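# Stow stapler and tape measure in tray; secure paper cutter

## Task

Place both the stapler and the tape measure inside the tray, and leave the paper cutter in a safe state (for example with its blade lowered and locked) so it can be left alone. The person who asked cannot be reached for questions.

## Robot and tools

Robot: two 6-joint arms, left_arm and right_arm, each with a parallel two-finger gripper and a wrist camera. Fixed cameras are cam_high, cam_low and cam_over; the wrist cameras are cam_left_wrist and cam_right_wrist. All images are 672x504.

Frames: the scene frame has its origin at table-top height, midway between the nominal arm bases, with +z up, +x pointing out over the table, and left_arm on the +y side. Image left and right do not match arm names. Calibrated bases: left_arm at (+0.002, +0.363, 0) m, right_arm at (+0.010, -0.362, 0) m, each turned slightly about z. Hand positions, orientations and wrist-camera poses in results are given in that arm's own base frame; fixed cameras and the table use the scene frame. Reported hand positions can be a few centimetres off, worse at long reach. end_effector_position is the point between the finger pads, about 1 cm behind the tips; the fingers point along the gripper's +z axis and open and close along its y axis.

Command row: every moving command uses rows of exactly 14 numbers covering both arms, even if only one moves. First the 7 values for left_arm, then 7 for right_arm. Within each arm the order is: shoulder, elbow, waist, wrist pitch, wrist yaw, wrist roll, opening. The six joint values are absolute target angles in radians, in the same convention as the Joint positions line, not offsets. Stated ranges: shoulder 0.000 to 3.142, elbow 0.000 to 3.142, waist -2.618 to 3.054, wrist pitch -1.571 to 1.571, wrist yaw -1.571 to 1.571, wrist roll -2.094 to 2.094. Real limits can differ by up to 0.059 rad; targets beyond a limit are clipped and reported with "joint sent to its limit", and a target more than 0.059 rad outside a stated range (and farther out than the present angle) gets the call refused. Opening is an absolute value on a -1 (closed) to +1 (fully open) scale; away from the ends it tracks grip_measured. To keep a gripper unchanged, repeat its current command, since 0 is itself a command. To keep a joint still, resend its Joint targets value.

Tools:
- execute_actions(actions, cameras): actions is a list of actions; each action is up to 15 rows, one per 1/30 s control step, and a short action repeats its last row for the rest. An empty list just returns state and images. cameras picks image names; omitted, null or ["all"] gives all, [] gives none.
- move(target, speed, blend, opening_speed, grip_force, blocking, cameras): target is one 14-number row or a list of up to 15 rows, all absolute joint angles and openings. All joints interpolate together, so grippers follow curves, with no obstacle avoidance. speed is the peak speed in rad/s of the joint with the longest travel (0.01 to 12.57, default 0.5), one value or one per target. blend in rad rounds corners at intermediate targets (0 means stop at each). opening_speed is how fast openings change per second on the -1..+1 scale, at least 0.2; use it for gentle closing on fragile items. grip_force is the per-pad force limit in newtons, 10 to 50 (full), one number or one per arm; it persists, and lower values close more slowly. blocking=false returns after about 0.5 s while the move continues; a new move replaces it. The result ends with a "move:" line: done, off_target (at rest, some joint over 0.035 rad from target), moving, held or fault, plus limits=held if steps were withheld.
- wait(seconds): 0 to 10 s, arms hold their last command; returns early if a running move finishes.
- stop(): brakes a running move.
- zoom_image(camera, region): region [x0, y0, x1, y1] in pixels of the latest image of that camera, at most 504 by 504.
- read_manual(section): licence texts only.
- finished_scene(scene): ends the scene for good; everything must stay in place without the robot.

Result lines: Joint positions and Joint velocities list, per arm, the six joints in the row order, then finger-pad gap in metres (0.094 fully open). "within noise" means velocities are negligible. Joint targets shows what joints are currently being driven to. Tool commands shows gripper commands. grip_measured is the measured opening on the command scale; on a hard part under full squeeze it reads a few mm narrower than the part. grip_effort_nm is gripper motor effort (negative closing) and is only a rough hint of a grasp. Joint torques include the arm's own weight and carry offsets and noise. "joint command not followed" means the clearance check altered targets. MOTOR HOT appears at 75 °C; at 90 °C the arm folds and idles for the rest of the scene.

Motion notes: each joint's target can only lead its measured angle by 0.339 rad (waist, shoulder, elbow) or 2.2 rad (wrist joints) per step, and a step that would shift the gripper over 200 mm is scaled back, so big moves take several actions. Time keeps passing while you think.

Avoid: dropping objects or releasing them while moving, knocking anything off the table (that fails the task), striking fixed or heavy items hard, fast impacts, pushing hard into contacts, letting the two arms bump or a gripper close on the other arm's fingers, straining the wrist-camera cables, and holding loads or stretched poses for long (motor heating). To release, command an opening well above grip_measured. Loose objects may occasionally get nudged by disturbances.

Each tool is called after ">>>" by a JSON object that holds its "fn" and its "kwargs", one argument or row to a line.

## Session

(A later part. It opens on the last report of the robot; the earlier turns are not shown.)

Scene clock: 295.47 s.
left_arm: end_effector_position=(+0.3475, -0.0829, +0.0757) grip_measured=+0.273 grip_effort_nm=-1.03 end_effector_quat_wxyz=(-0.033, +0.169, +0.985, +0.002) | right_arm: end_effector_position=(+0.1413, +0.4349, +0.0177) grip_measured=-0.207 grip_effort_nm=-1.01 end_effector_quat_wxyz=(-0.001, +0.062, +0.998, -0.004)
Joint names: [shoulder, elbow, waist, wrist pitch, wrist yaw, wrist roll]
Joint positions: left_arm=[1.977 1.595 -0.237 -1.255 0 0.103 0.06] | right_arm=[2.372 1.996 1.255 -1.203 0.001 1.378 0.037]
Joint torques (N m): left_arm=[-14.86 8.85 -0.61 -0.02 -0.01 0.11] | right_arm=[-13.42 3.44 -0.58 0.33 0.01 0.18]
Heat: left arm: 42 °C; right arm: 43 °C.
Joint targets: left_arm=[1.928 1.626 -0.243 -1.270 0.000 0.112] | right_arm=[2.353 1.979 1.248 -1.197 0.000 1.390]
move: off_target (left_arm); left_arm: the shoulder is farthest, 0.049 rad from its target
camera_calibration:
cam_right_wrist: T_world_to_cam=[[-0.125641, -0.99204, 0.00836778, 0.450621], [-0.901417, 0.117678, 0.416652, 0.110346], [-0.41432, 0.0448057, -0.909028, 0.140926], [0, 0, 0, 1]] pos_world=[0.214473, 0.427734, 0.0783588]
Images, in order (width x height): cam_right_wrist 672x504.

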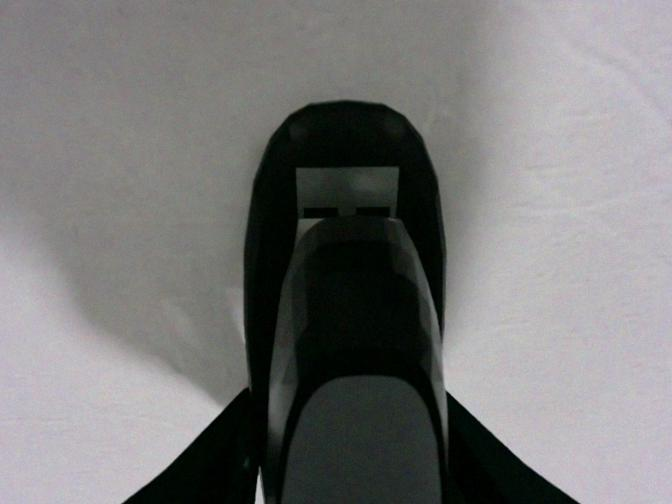

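>>> {"fn": "move", "kwargs": {
  "target": [
    [1.928,1.626,-0.243,-1.270,0,0.112,0.08,2.354,2.251,1.248,-1.468,0,1.39,-0.55],
    [1.928,1.626,-0.243,-1.270,0,0.112,0.08,1.700,1.679,0.95,-1.5506,0,1.10,-0.55],
    [1.824,1.529,-1.2105,-1.276,0,0.112,0.08,1.626,1.599,0.1745,-1.5435,0,0.2225,-0.55],
    [1.824,1.529,-1.2105,-1.276,0,0.112,0.08,1.6435,1.116,0.1745,-1.043,0,0.2225,-0.55]
  ],
  "speed": [0.3,0.6,0.7,0.4],
  "blend": [0.05,0.12,0.05,0]
}}

Scene clock: 312.87 s.
left_arm: end_effector_position=(+0.1195, -0.3213, +0.0963) grip_measured=+0.273 grip_effort_nm=-1.03 end_effector_quat_wxyz=(-0.012, +0.613, +0.790, +0.006) | right_arm: end_effector_position=(+0.2746, +0.0491, +0.0605) grip_measured=-0.208 grip_effort_nm=-1.02 end_effector_quat_wxyz=(-0.007, +0.030, +1.000, -0.002)
Joint names: [shoulder, elbow, waist, wrist pitch, wrist yaw, wrist roll]
Joint positions: left_arm=[1.873 1.538 -1.216 -1.262 0.003 0.104 0.06] | right_arm=[1.648 1.124 0.174 -1.06 0 0.233 0.037]
Joint torques (N m): left_arm=[-14.02 5.37 0.51 0.05 -0.04 0.1] | right_arm=[-6.78 3.93 0.08 0.44 0 -0.09]
Heat: left arm: 43 °C; right arm: 48 °C.
Joint targets: left_arm=[1.824 1.529 -1.210 -1.276 0.000 0.112] | right_arm=[1.643 1.116 0.175 -1.043 0.000 0.222]
move: off_target (left_arm); left_arm: the shoulder is farthest, 0.049 rad from its target
camera_calibration:
cam_left_wrist: T_world_to_cam=[[-0.971376, -0.237548, 0.000782165, 0.0409883], [-0.211078, 0.864637, 0.455904, 0.296716], [-0.108975, 0.442689, -0.890028, 0.33511], [0, 0, 0, 1]] pos_world=[0.138964, -0.395165, 0.162951]
cam_right_wrist: T_world_to_cam=[[-0.0622056, -0.998055, 0.00405746, 0.067466], [-0.901976, 0.0579568, 0.427879, 0.260371], [-0.427282, 0.0229568, -0.903827, 0.256623], [0, 0, 0, 1]] pos_world=[0.348696, 0.0463532, 0.120262]

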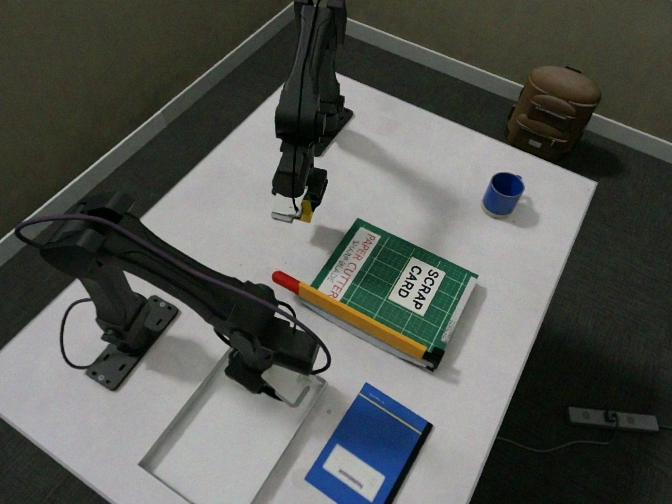

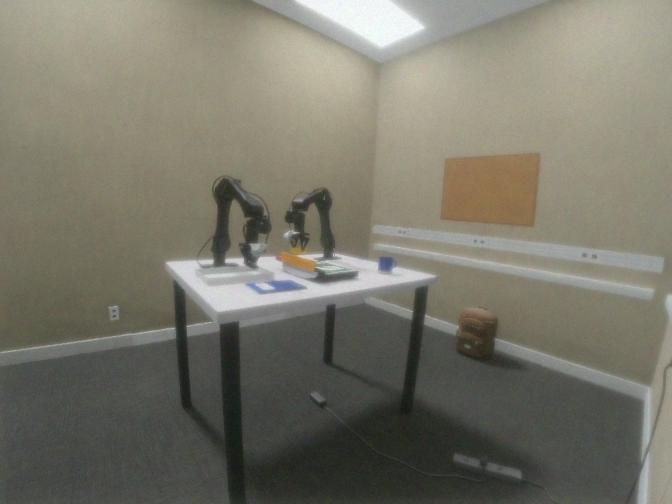

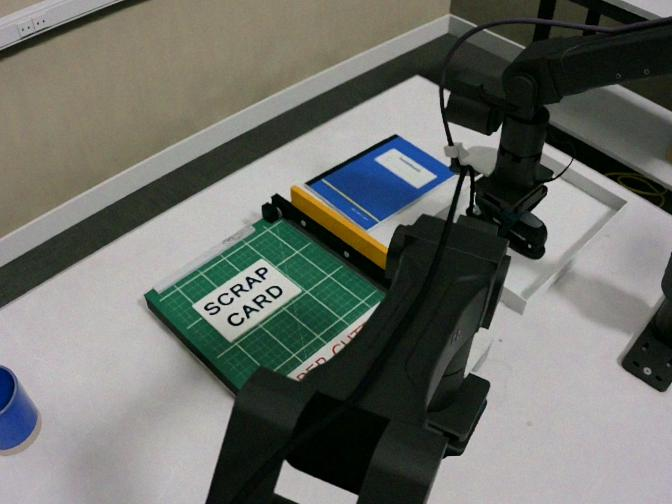

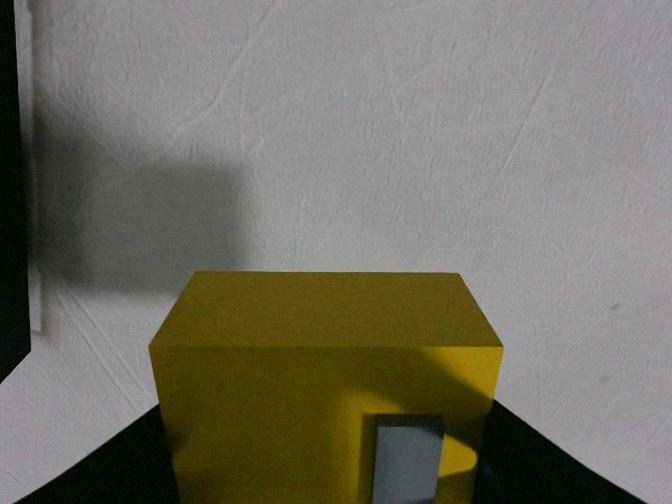

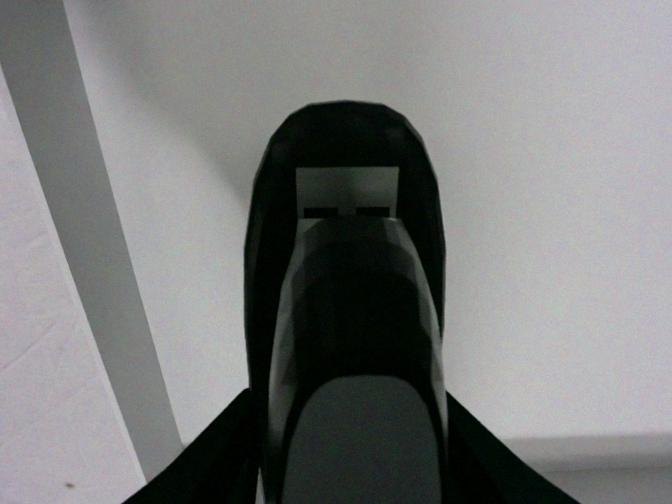

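>>> {"fn": "move", "kwargs": {
  "target": [
    [1.887,1.286,-1.2105,-0.9695,0,0.112,0.08,1.697,1.014,0.148,-0.888,0,0.195,-0.55],
    [1.887,1.286,-1.2105,-0.9695,0,0.112,0.08,1.697,1.014,0.148,-0.888,0,0.195,0.2]
  ],
  "speed": 0.25,
  "opening_speed": 0.6
}}

Scene clock: 322.57 s.
left_arm: end_effector_position=(+0.1177, -0.3163, +0.0359) grip_measured=+0.273 grip_effort_nm=-1.03 end_effector_quat_wxyz=(+0.002, +0.613, +0.790, -0.003) | right_arm: end_effector_position=(+0.2773, +0.0447, +0.0270) grip_measured=+0.198 grip_effort_nm=0.14 end_effector_quat_wxyz=(+0.001, +0.025, +1.000, +0.001)
Joint names: [shoulder, elbow, waist, wrist pitch, wrist yaw, wrist roll]
Joint positions: left_arm=[1.873 1.293 -1.216 -0.985 0.003 0.104 0.06] | right_arm=[1.686 1.024 0.156 -0.906 -0.001 0.205 0.056]
Joint torques (N m): left_arm=[-8.32 5.35 0.47 0.4 -0.04 0.09] | right_arm=[-5.76 3.56 -0.62 0.5 0.02 -0.09]
Heat: left arm: 46 °C; right arm: 46 °C.
Joint targets: left_arm=[1.887 1.286 -1.210 -0.970 0.000 0.112] | right_arm=[1.697 1.014 0.148 -0.888 0.000 0.195]
move: done
camera_calibration:
cam_left_wrist: T_world_to_cam=[[-0.971358, -0.237604, -0.0028198, 0.0405856], [-0.215981, 0.877891, 0.427388, 0.325384], [-0.0990734, 0.415756, -0.904064, 0.269754], [0, 0, 0, 1]] pos_world=[0.136426, -0.38816, 0.104925]
cam_right_wrist: T_world_to_cam=[[-0.0523574, -0.998628, -0.00124126, 0.0608709], [-0.909207, 0.0471549, 0.413666, 0.280321], [-0.413039, 0.022787, -0.910428, 0.223904], [0, 0, 0, 1]] pos_world=[0.350538, 0.0424667, 0.0879651]

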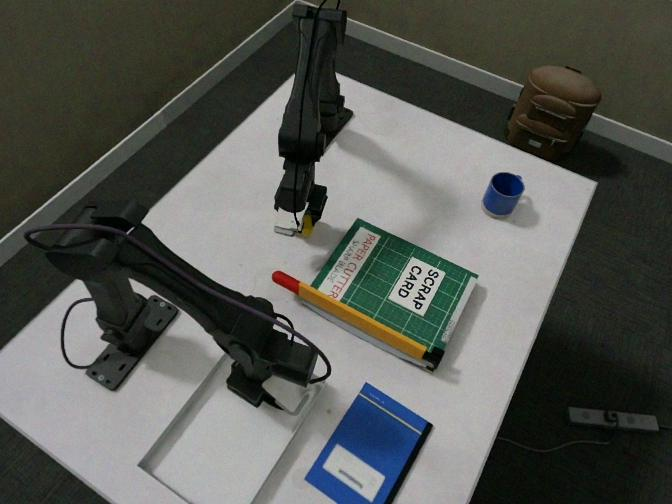

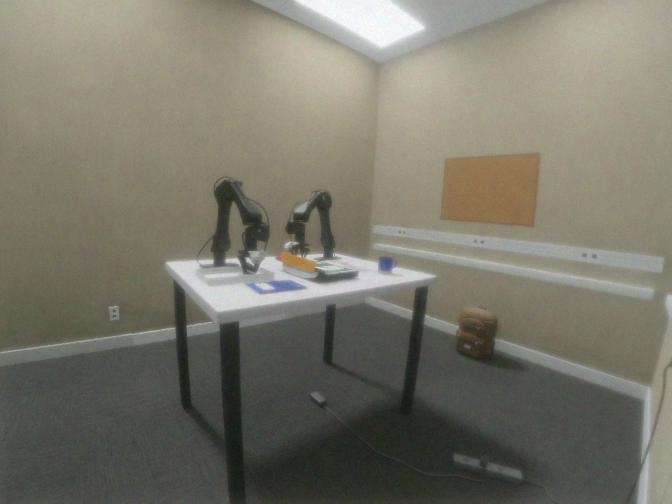

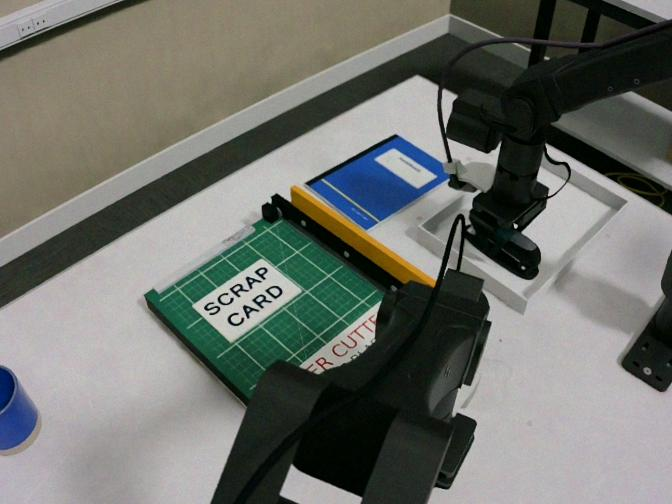

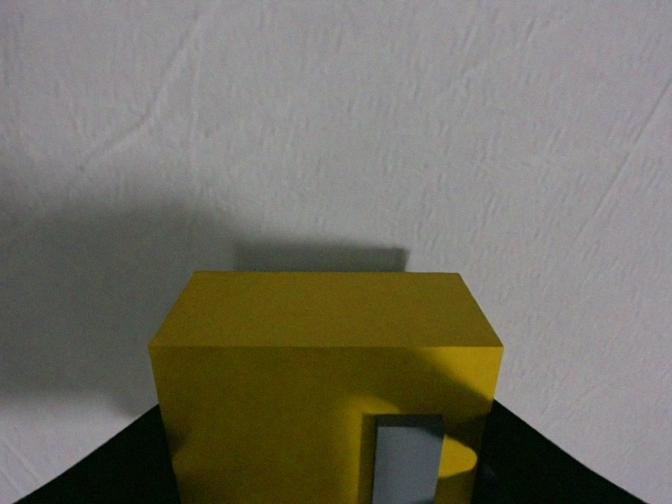

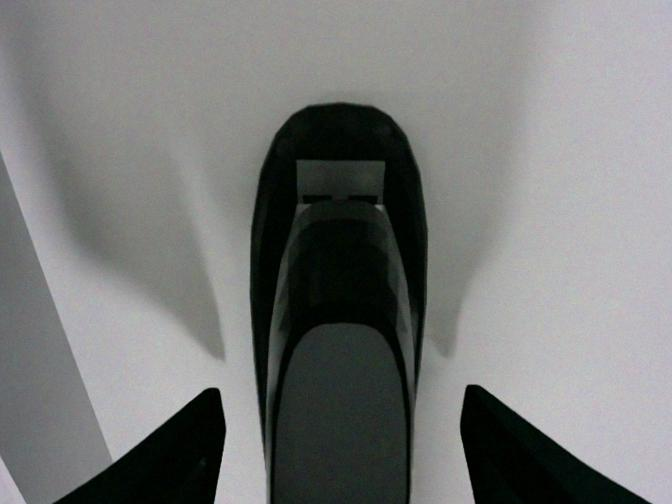

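>>> {"fn": "move", "kwargs": {
  "target": [
    [1.901,1.262,-1.2105,-0.932,0,0.112,0.08,1.6435,1.116,0.148,-1.043,0,0.195,0.2],
    [1.901,1.262,-1.2105,-0.932,0,0.112,0.8,1.6435,1.116,0.148,-1.043,0,0.195,0.2],
    [1.835,1.45,-1.2105,-1.187,0,0.112,0.8,1.626,1.599,0.148,-1.5435,0,0.195,0.2]
  ],
  "speed": [0.25,0.3,0.35],
  "opening_speed": 0.8
}}

Scene clock: 331.53 s.
left_arm: end_effector_position=(+0.1155, -0.3105, +0.0664) grip_measured=+0.798 grip_effort_nm=0.12 end_effector_quat_wxyz=(-0.026, +0.613, +0.790, +0.014) | right_arm: end_effector_position=(+0.2801, +0.0452, +0.1762) grip_measured=+0.198 grip_effort_nm=0.14 end_effector_quat_wxyz=(-0.006, +0.025, +1.000, -0.001)
Joint names: [shoulder, elbow, waist, wrist pitch, wrist yaw, wrist roll]
Joint positions: left_arm=[1.878 1.423 -1.216 -1.174 0.003 0.104 0.084] | right_arm=[1.643 1.581 0.156 -1.522 -0.001 0.205 0.056]
Joint torques (N m): left_arm=[-13.34 8.53 0.51 0.01 -0.04 0.11] | right_arm=[-7.71 6.02 -0.59 0.07 0.01 -0.09]
Heat: left arm: 45 °C; right arm: 45 °C.
Joint targets: left_arm=[1.835 1.450 -1.210 -1.187 0.000 0.112] | right_arm=[1.626 1.599 0.148 -1.544 0.000 0.195]
move: off_target (left_arm); left_arm: the shoulder is farthest, 0.043 rad from its target
camera_calibration:
cam_left_wrist: T_world_to_cam=[[-0.971331, -0.237688, 0.00450281, 0.039413], [-0.205873, 0.850489, 0.48403, 0.293252], [-0.118877, 0.469226, -0.87504, 0.311636], [0, 0, 0, 1]] pos_world=[0.135702, -0.386268, 0.130574]
cam_right_wrist: T_world_to_cam=[[-0.0523242, -0.998628, 0.00197971, 0.061071], [-0.902703, 0.0481457, 0.427562, 0.216814], [-0.427071, 0.0205848, -0.903984, 0.363818], [0, 0, 0, 1]] pos_world=[0.354291, 0.0430594, 0.236063]

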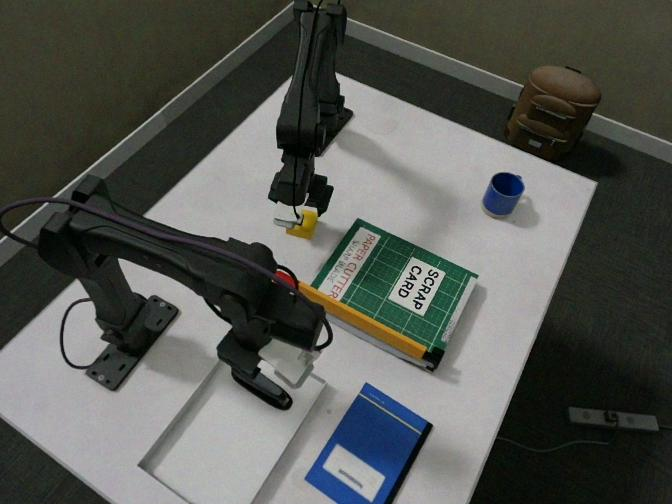

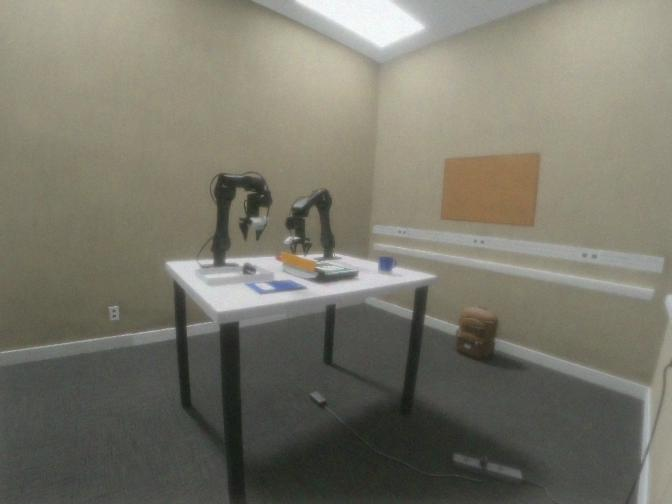

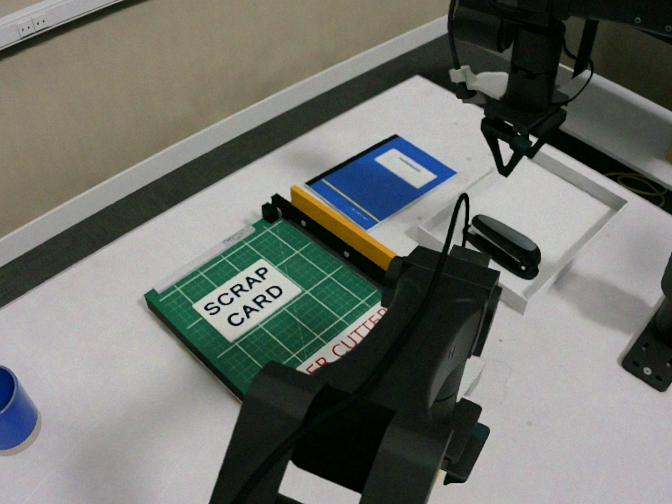

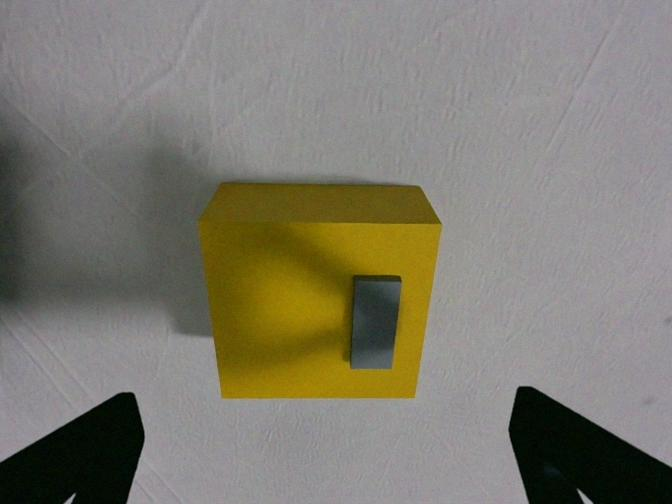

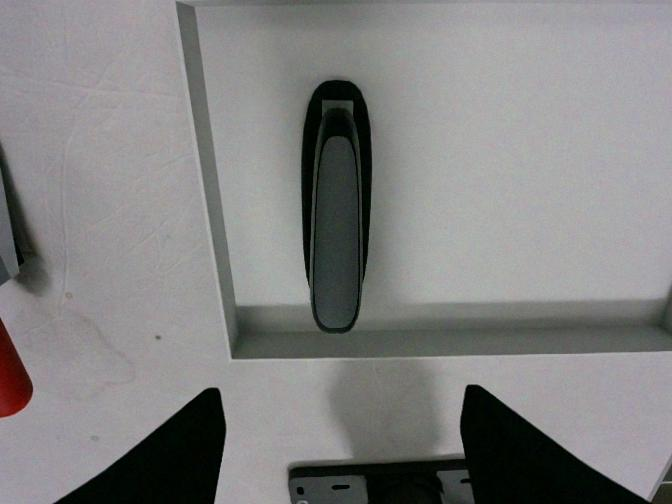

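>>> {"fn": "move", "kwargs": {
  "target": [
    [1.76,1.57,-0.7,-1.381,0,0.112,0.8,1.626,1.599,0.148,-1.5435,0,0.195,1],
    [1.70,1.66,-0.1,-1.53,0,0.112,0.8,1.700,1.679,0.95,-1.5506,0,0.9,1],
    [1.70,1.66,-0.1,-1.53,0,0.112,0.8,2.290,2.082,1.230,-1.363,0,1.015,1]
  ],
  "speed": [0.5,0.7,0.6],
  "blend": [0.05,0.1,0],
  "cameras": ["cam_right_wrist","cam_high"]
}}

Scene clock: 343.43 s.
left_arm: end_effector_position=(+0.2991, -0.0298, +0.1626) grip_measured=+0.798 grip_effort_nm=0.11 end_effector_quat_wxyz=(-0.026, +0.103, +0.994, +0.000) | right_arm: end_effector_position=(+0.1439, +0.4142, +0.0764) grip_measured=+0.998 grip_effort_nm=0.14 end_effector_quat_wxyz=(-0.004, -0.116, +0.993, -0.007)
Joint names: [shoulder, elbow, waist, wrist pitch, wrist yaw, wrist roll]
Joint positions: left_arm=[1.738 1.632 -0.102 -1.517 0 0.104 0.084] | right_arm=[2.274 2.062 1.234 -1.376 -0.001 1.001 0.094]
Joint torques (N m): left_arm=[-11.48 8.58 0.16 0.02 0 0.1] | right_arm=[-10.33 6.27 -0.35 0.38 0.01 0.2]
Heat: left arm: 47 °C; right arm: 45 °C.
Joint targets: left_arm=[1.700 1.660 -0.100 -1.530 0.000 0.112] | right_arm=[2.290 2.082 1.230 -1.363 0.000 1.015]
move: off_target (left_arm); blend cut to 0 rad at target 1; left_arm: the shoulder is farthest, 0.038 rad from its target
camera_calibration:
cam_right_wrist: T_world_to_cam=[[0.227536, -0.973663, 0.0144339, 0.370995], [-0.882901, -0.200028, 0.424824, 0.218921], [-0.410748, -0.109406, -0.905161, 0.259416], [0, 0, 0, 1]] pos_world=[0.215425, 0.433396, 0.136455]
Images, in order (width x height): cam_high 672x504, cam_right_wrist 672x504.

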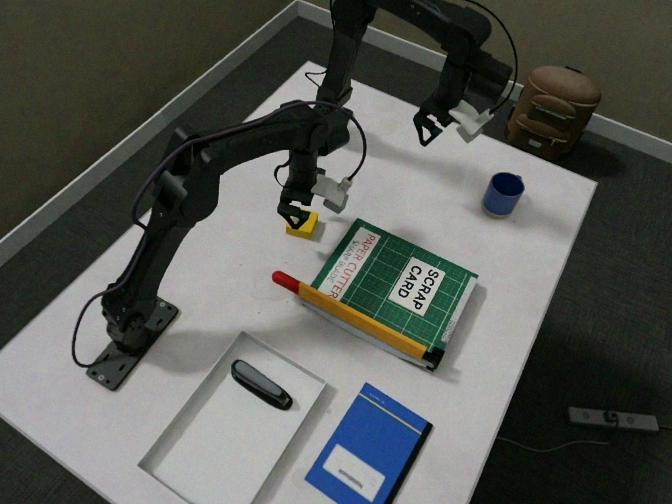

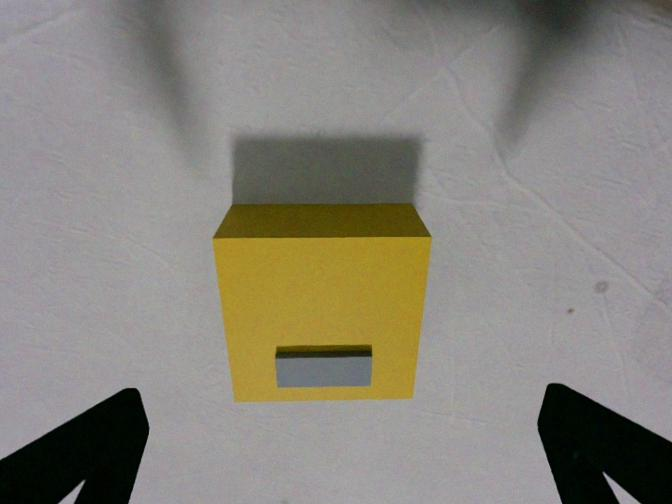

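>>> {"fn": "move", "kwargs": {
  "target": [
    [1.70,1.66,-0.1,-1.53,0,0.112,0.8,2.3265,1.9255,1.232,-1.170,0,1.015,1],
    [1.70,1.66,-0.1,-1.53,0,0.112,0.8,2.3265,1.9255,1.232,-1.170,0,1.015,0.08]
  ],
  "speed": 0.25,
  "opening_speed": 0.7,
  "cameras": ["cam_right_wrist"]
}}

Scene clock: 351.67 s.
left_arm: end_effector_position=(+0.2991, -0.0298, +0.1626) grip_measured=+0.798 grip_effort_nm=0.11 end_effector_quat_wxyz=(-0.026, +0.103, +0.994, +0.000) | right_arm: end_effector_position=(+0.1485, +0.4272, +0.0335) grip_measured=+0.236 grip_effort_nm=-1.00 end_effector_quat_wxyz=(+0.005, -0.116, +0.993, +0.011)
Joint names: [shoulder, elbow, waist, wrist pitch, wrist yaw, wrist roll]
Joint positions: left_arm=[1.738 1.632 -0.102 -1.517 0 0.104 0.084] | right_arm=[2.302 1.938 1.234 -1.184 -0.001 1.002 0.058]
Joint torques (N m): left_arm=[-11.48 8.55 0.23 0.03 -0.01 0.11] | right_arm=[-9.92 3.75 -0.17 0.5 0.01 0.19]
Heat: left arm: 48 °C; right arm: 45 °C.
Joint targets: left_arm=[1.700 1.660 -0.100 -1.530 0.000 0.112] | right_arm=[2.326 1.926 1.232 -1.170 0.000 1.015]
move: off_target (left_arm); left_arm: the shoulder is farthest, 0.038 rad from its target
camera_calibration:
cam_right_wrist: T_world_to_cam=[[0.226902, -0.97372, -0.0196325, 0.38458], [-0.888587, -0.215231, 0.405078, 0.25178], [-0.398658, -0.0744676, -0.914071, 0.207444], [0, 0, 0, 1]] pos_world=[0.219166, 0.444112, 0.095178]
Images, in order (width x height): cam_right_wrist 672x504.

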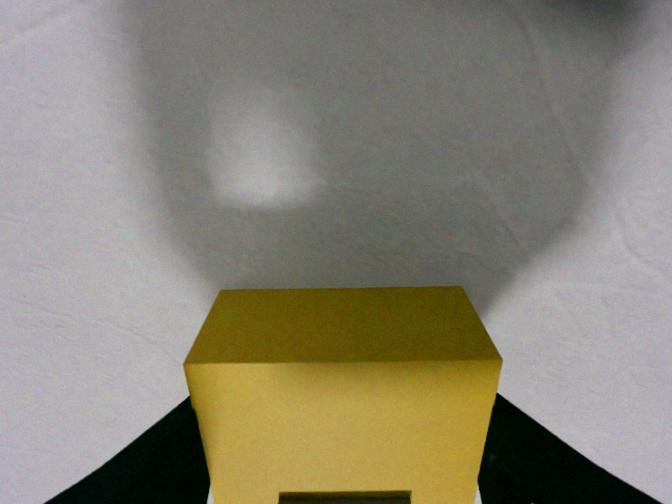

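>>> {"fn": "move", "kwargs": {
  "target": [
    [1.70,1.66,-0.1,-1.53,0,0.112,0.8,2.3265,1.9255,1.232,-1.170,0,1.015,0.7],
    [1.70,1.66,-0.1,-1.53,0,0.112,0.8,2.296,1.850,1.232,-1.124,0,1.015,0.7],
    [1.70,1.66,-0.1,-1.53,0,0.112,0.8,2.296,1.850,1.232,-1.124,0,1.015,0.04]
  ],
  "speed": 0.2,
  "opening_speed": 0.8,
  "cameras": ["cam_right_wrist"]
}}

Scene clock: 359.47 s.
left_arm: end_effector_position=(+0.2991, -0.0298, +0.1626) grip_measured=+0.798 grip_effort_nm=0.12 end_effector_quat_wxyz=(-0.026, +0.103, +0.994, +0.000) | right_arm: end_effector_position=(+0.1461, +0.4228, +0.0166) grip_measured=+0.246 grip_effort_nm=-1.01 end_effector_quat_wxyz=(+0.001, -0.115, +0.993, +0.008)
Joint names: [shoulder, elbow, waist, wrist pitch, wrist yaw, wrist roll]
Joint positions: left_arm=[1.738 1.632 -0.102 -1.517 0 0.104 0.084] | right_arm=[2.302 1.871 1.234 -1.125 -0.005 1.003 0.059]
Joint torques (N m): left_arm=[-11.51 8.54 0.23 0.04 0.01 0.1] | right_arm=[-12.03 3.17 -0.17 0.33 0.06 0.18]
Heat: left arm: 48 °C; right arm: 45 °C.
Joint targets: left_arm=[1.700 1.660 -0.100 -1.530 0.000 0.112] | right_arm=[2.296 1.850 1.232 -1.124 0.000 1.015]
move: off_target (left_arm); left_arm: the shoulder is farthest, 0.038 rad from its target
camera_calibration:
cam_right_wrist: T_world_to_cam=[[0.226148, -0.973987, -0.0143791, 0.380628], [-0.885737, -0.211756, 0.413073, 0.253569], [-0.405372, -0.0806795, -0.910585, 0.194209], [0, 0, 0, 1]] pos_world=[0.217244, 0.44009, 0.0775741]
Images, in order (width x height): cam_right_wrist 672x504.

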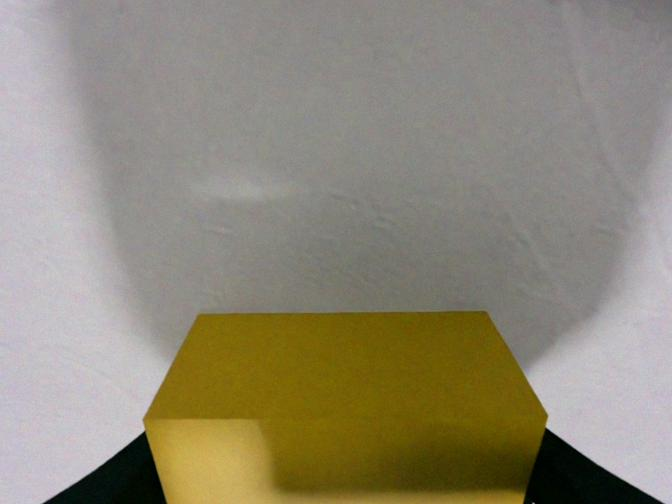

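>>> {"fn": "move", "kwargs": {
  "target": [
    [1.70,1.66,-0.1,-1.53,0,0.112,0.8,2.318,2.189,1.232,-1.442,0,1.015,0.04],
    [1.70,1.66,-0.1,-1.53,0,0.112,0.8,1.700,1.679,0.95,-1.5506,0,0.75,0.04],
    [1.70,1.66,-0.1,-1.53,0,0.112,0.8,1.653,1.627,-0.286,-1.545,0,-0.238,0.04],
    [1.70,1.66,-0.1,-1.53,0,0.112,0.8,1.6695,1.144,-0.286,-1.046,0,-0.238,0.04]
  ],
  "speed": [0.3,0.6,0.7,0.4],
  "blend": [0.05,0.12,0.05,0]
}}

Scene clock: 369.00 s.
left_arm: end_effector_position=(+0.2991, -0.0298, +0.1626) grip_measured=+0.798 grip_effort_nm=0.11 end_effector_quat_wxyz=(-0.026, +0.103, +0.994, +0.000) | right_arm: end_effector_position=(+0.2743, -0.0806, +0.0604) grip_measured=+0.245 grip_effort_nm=-1.01 end_effector_quat_wxyz=(-0.007, +0.031, +0.999, +0.002)
Joint names: [shoulder, elbow, waist, wrist pitch, wrist yaw, wrist roll]
Joint positions: left_arm=[1.738 1.632 -0.102 -1.517 0 0.104 0.084] | right_arm=[1.675 1.153 -0.289 -1.063 0 -0.226 0.059]
Joint torques (N m): left_arm=[-11.47 8.55 0.21 0.03 -0.02 0.1] | right_arm=[-7.06 3.86 0.28 0.45 0 -0.11]
Heat: left arm: 48 °C; right arm: 46 °C.
Joint targets: left_arm=[1.700 1.660 -0.100 -1.530 0.000 0.112] | right_arm=[1.670 1.144 -0.286 -1.046 0.000 -0.238]
move: off_target (left_arm); left_arm: the shoulder is farthest, 0.038 rad from its target
camera_calibration:
cam_left_wrist: T_world_to_cam=[[-0.216193, -0.97635, 0.00106834, 0.036704], [-0.857301, 0.190356, 0.478331, 0.22189], [-0.467222, 0.102496, -0.878179, 0.37973], [0, 0, 0, 1]] pos_world=[0.375579, -0.0453227, 0.227295]
cam_right_wrist: T_world_to_cam=[[-0.0657189, -0.997835, -0.00231302, -0.0606646], [-0.901576, 0.0583854, 0.428663, 0.267591], [-0.4276, 0.0302566, -0.903461, 0.260125], [0, 0, 0, 1]] pos_world=[0.348497, -0.0840273, 0.120166]

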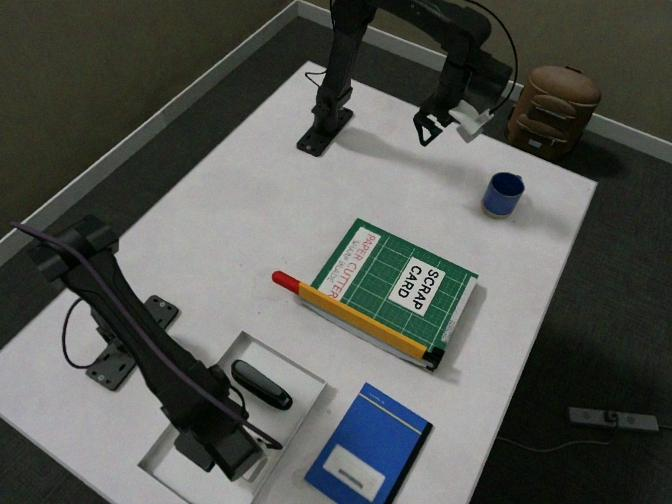

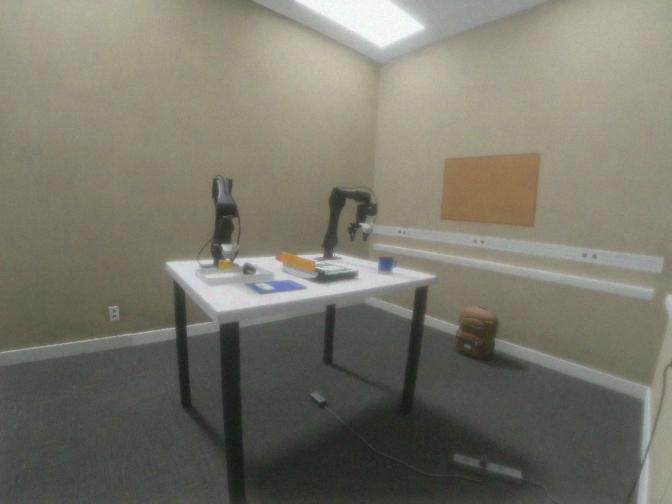

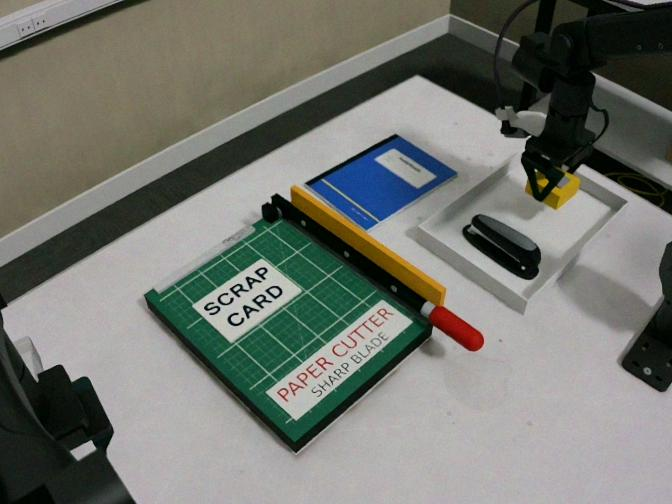

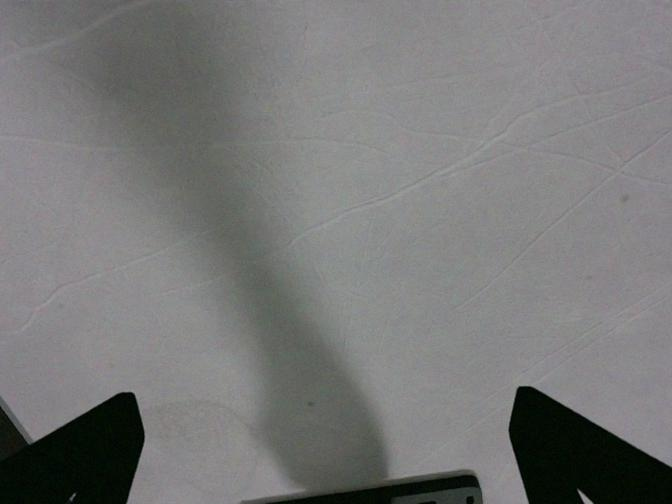

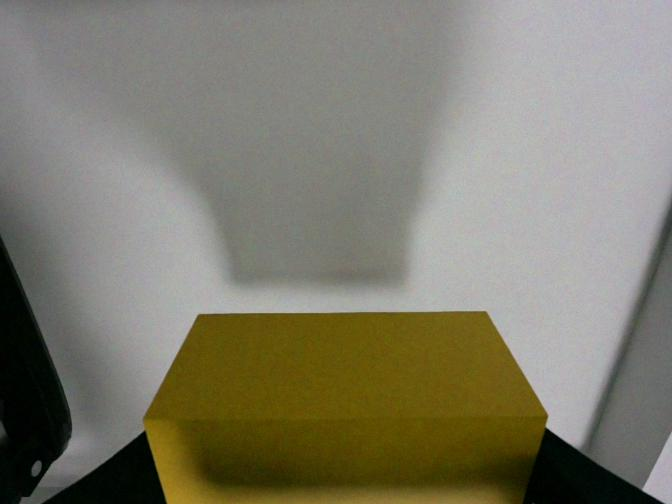

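>>> {"fn": "move", "kwargs": {
  "target": [
    [1.70,1.66,-0.1,-1.53,0,0.112,0.8,1.731,1.027,-0.286,-0.867,0,-0.238,0.04],
    [1.70,1.66,-0.1,-1.53,0,0.112,0.8,1.731,1.027,-0.286,-0.867,0,-0.238,0.65],
    [1.70,1.66,-0.1,-1.53,0,0.112,0.8,1.653,1.627,-0.286,-1.545,0,-0.238,0.65]
  ],
  "speed": [0.2,0.3,0.5],
  "opening_speed": 0.7
}}

>>> {"fn": "zoom_image", "kwargs": {
  "camera": "cam_over",
  "region": [240, 170, 500, 370]
}}

>>> {"fn": "zoom_image", "kwargs": {
  "camera": "cam_high",
  "region": [240, 200, 480, 390]
}}

Scene clock: 377.80 s.
left_arm: end_effector_position=(+0.2991, -0.0298, +0.1626) grip_measured=+0.798 grip_effort_nm=0.11 end_effector_quat_wxyz=(-0.026, +0.103, +0.994, +0.000) | right_arm: end_effector_position=(+0.2791, -0.0820, +0.1770) grip_measured=+0.648 grip_effort_nm=0.14 end_effector_quat_wxyz=(-0.004, +0.031, +1.000, +0.001)
Joint names: [shoulder, elbow, waist, wrist pitch, wrist yaw, wrist roll]
Joint positions: left_arm=[1.738 1.632 -0.102 -1.517 0 0.104 0.084] | right_arm=[1.667 1.61 -0.289 -1.523 0 -0.227 0.077]
Joint torques (N m): left_arm=[-11.52 8.58 0.14 0.04 -0.02 0.09] | right_arm=[-7.68 5.91 0.25 0.07 0.01 -0.11]
Heat: left arm: 49 °C; right arm: 45 °C.
Joint targets: left_arm=[1.700 1.660 -0.100 -1.530 0.000 0.112] | right_arm=[1.653 1.627 -0.286 -1.545 0.000 -0.238]
move: off_target (left_arm); left_arm: the shoulder is farthest, 0.038 rad from its target
camera_calibration:
cam_left_wrist: T_world_to_cam=[[-0.216193, -0.97635, 0.00106834, 0.036704], [-0.857301, 0.190356, 0.478331, 0.22189], [-0.467222, 0.102496, -0.878179, 0.37973], [0, 0, 0, 1]] pos_world=[0.375579, -0.0453227, 0.227295]
cam_right_wrist: T_world_to_cam=[[-0.0652914, -0.997866, -0.00109983, -0.0618469], [-0.903922, 0.0586777, 0.423652, 0.223538], [-0.422683, 0.028655, -0.905824, 0.366446], [0, 0, 0, 1]] pos_world=[0.352913, -0.085332, 0.237165]

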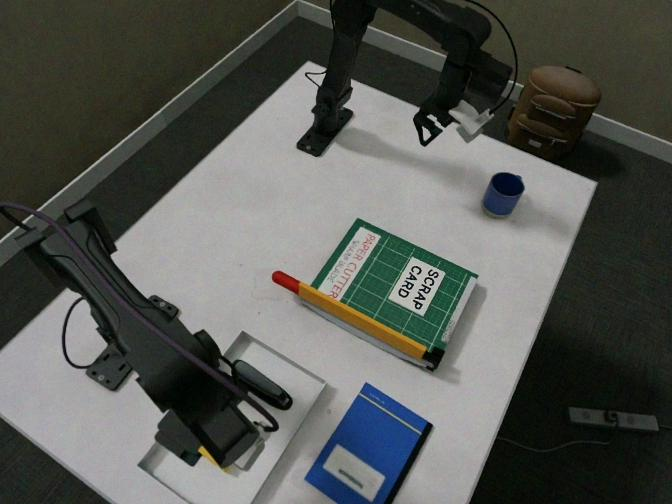

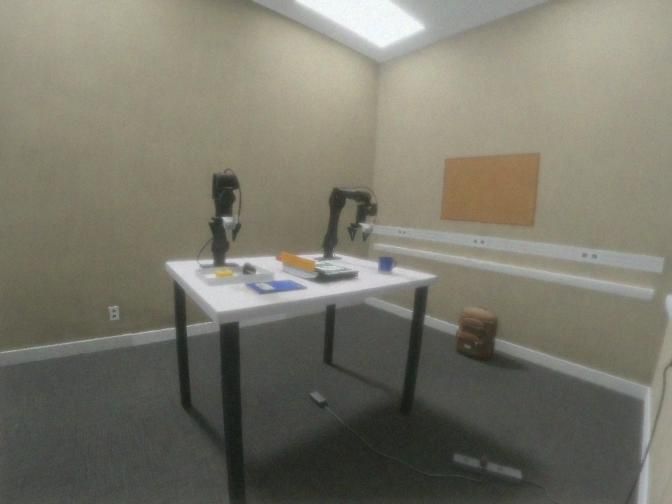

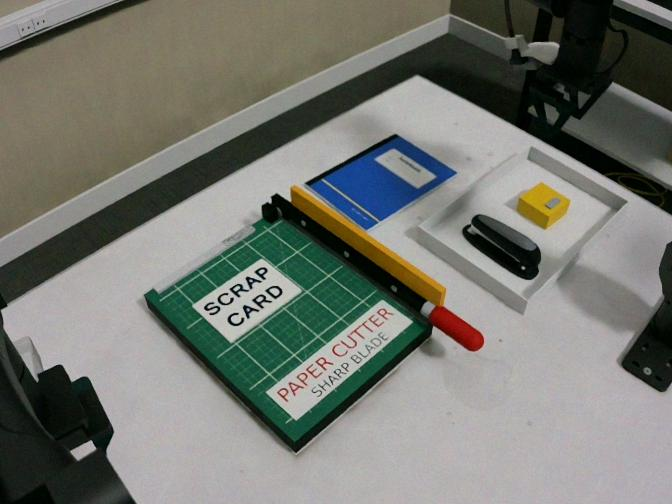

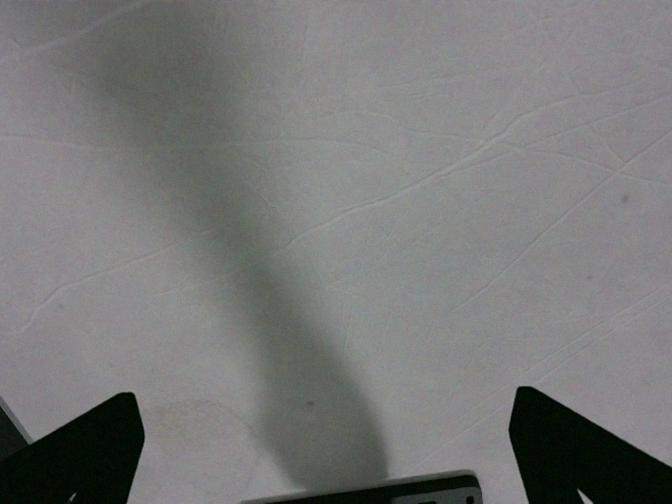

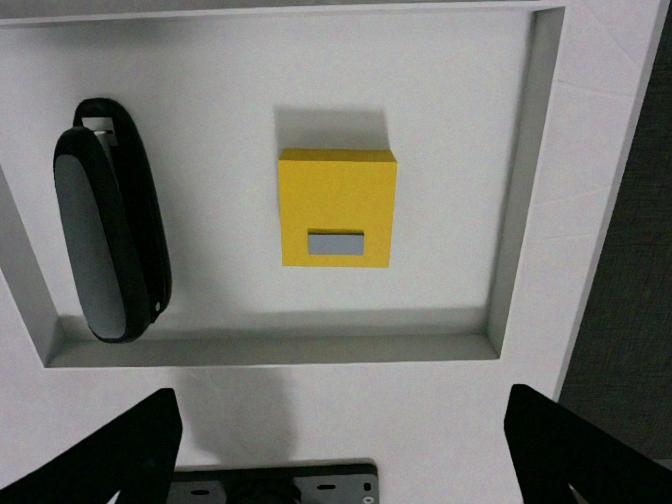

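Scaled by 1.938 from the camera's 672x504 image, which has a finer 960x720 frame.

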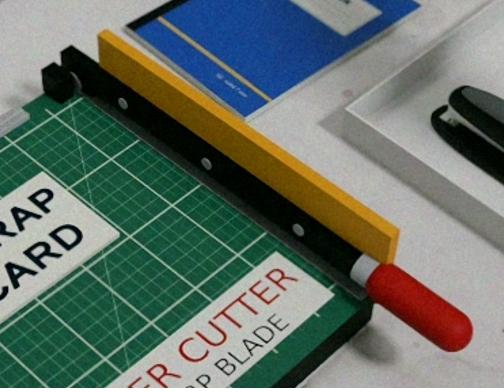

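Scaled by 2.100 from the camera's 672x504 image, which has a finer 960x720 frame.

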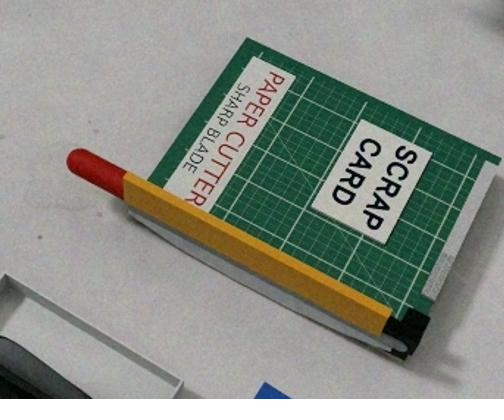

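>>> {"fn": "finished_scene", "kwargs": {
  "scene": 1
}}

The scene is finished: the task was done.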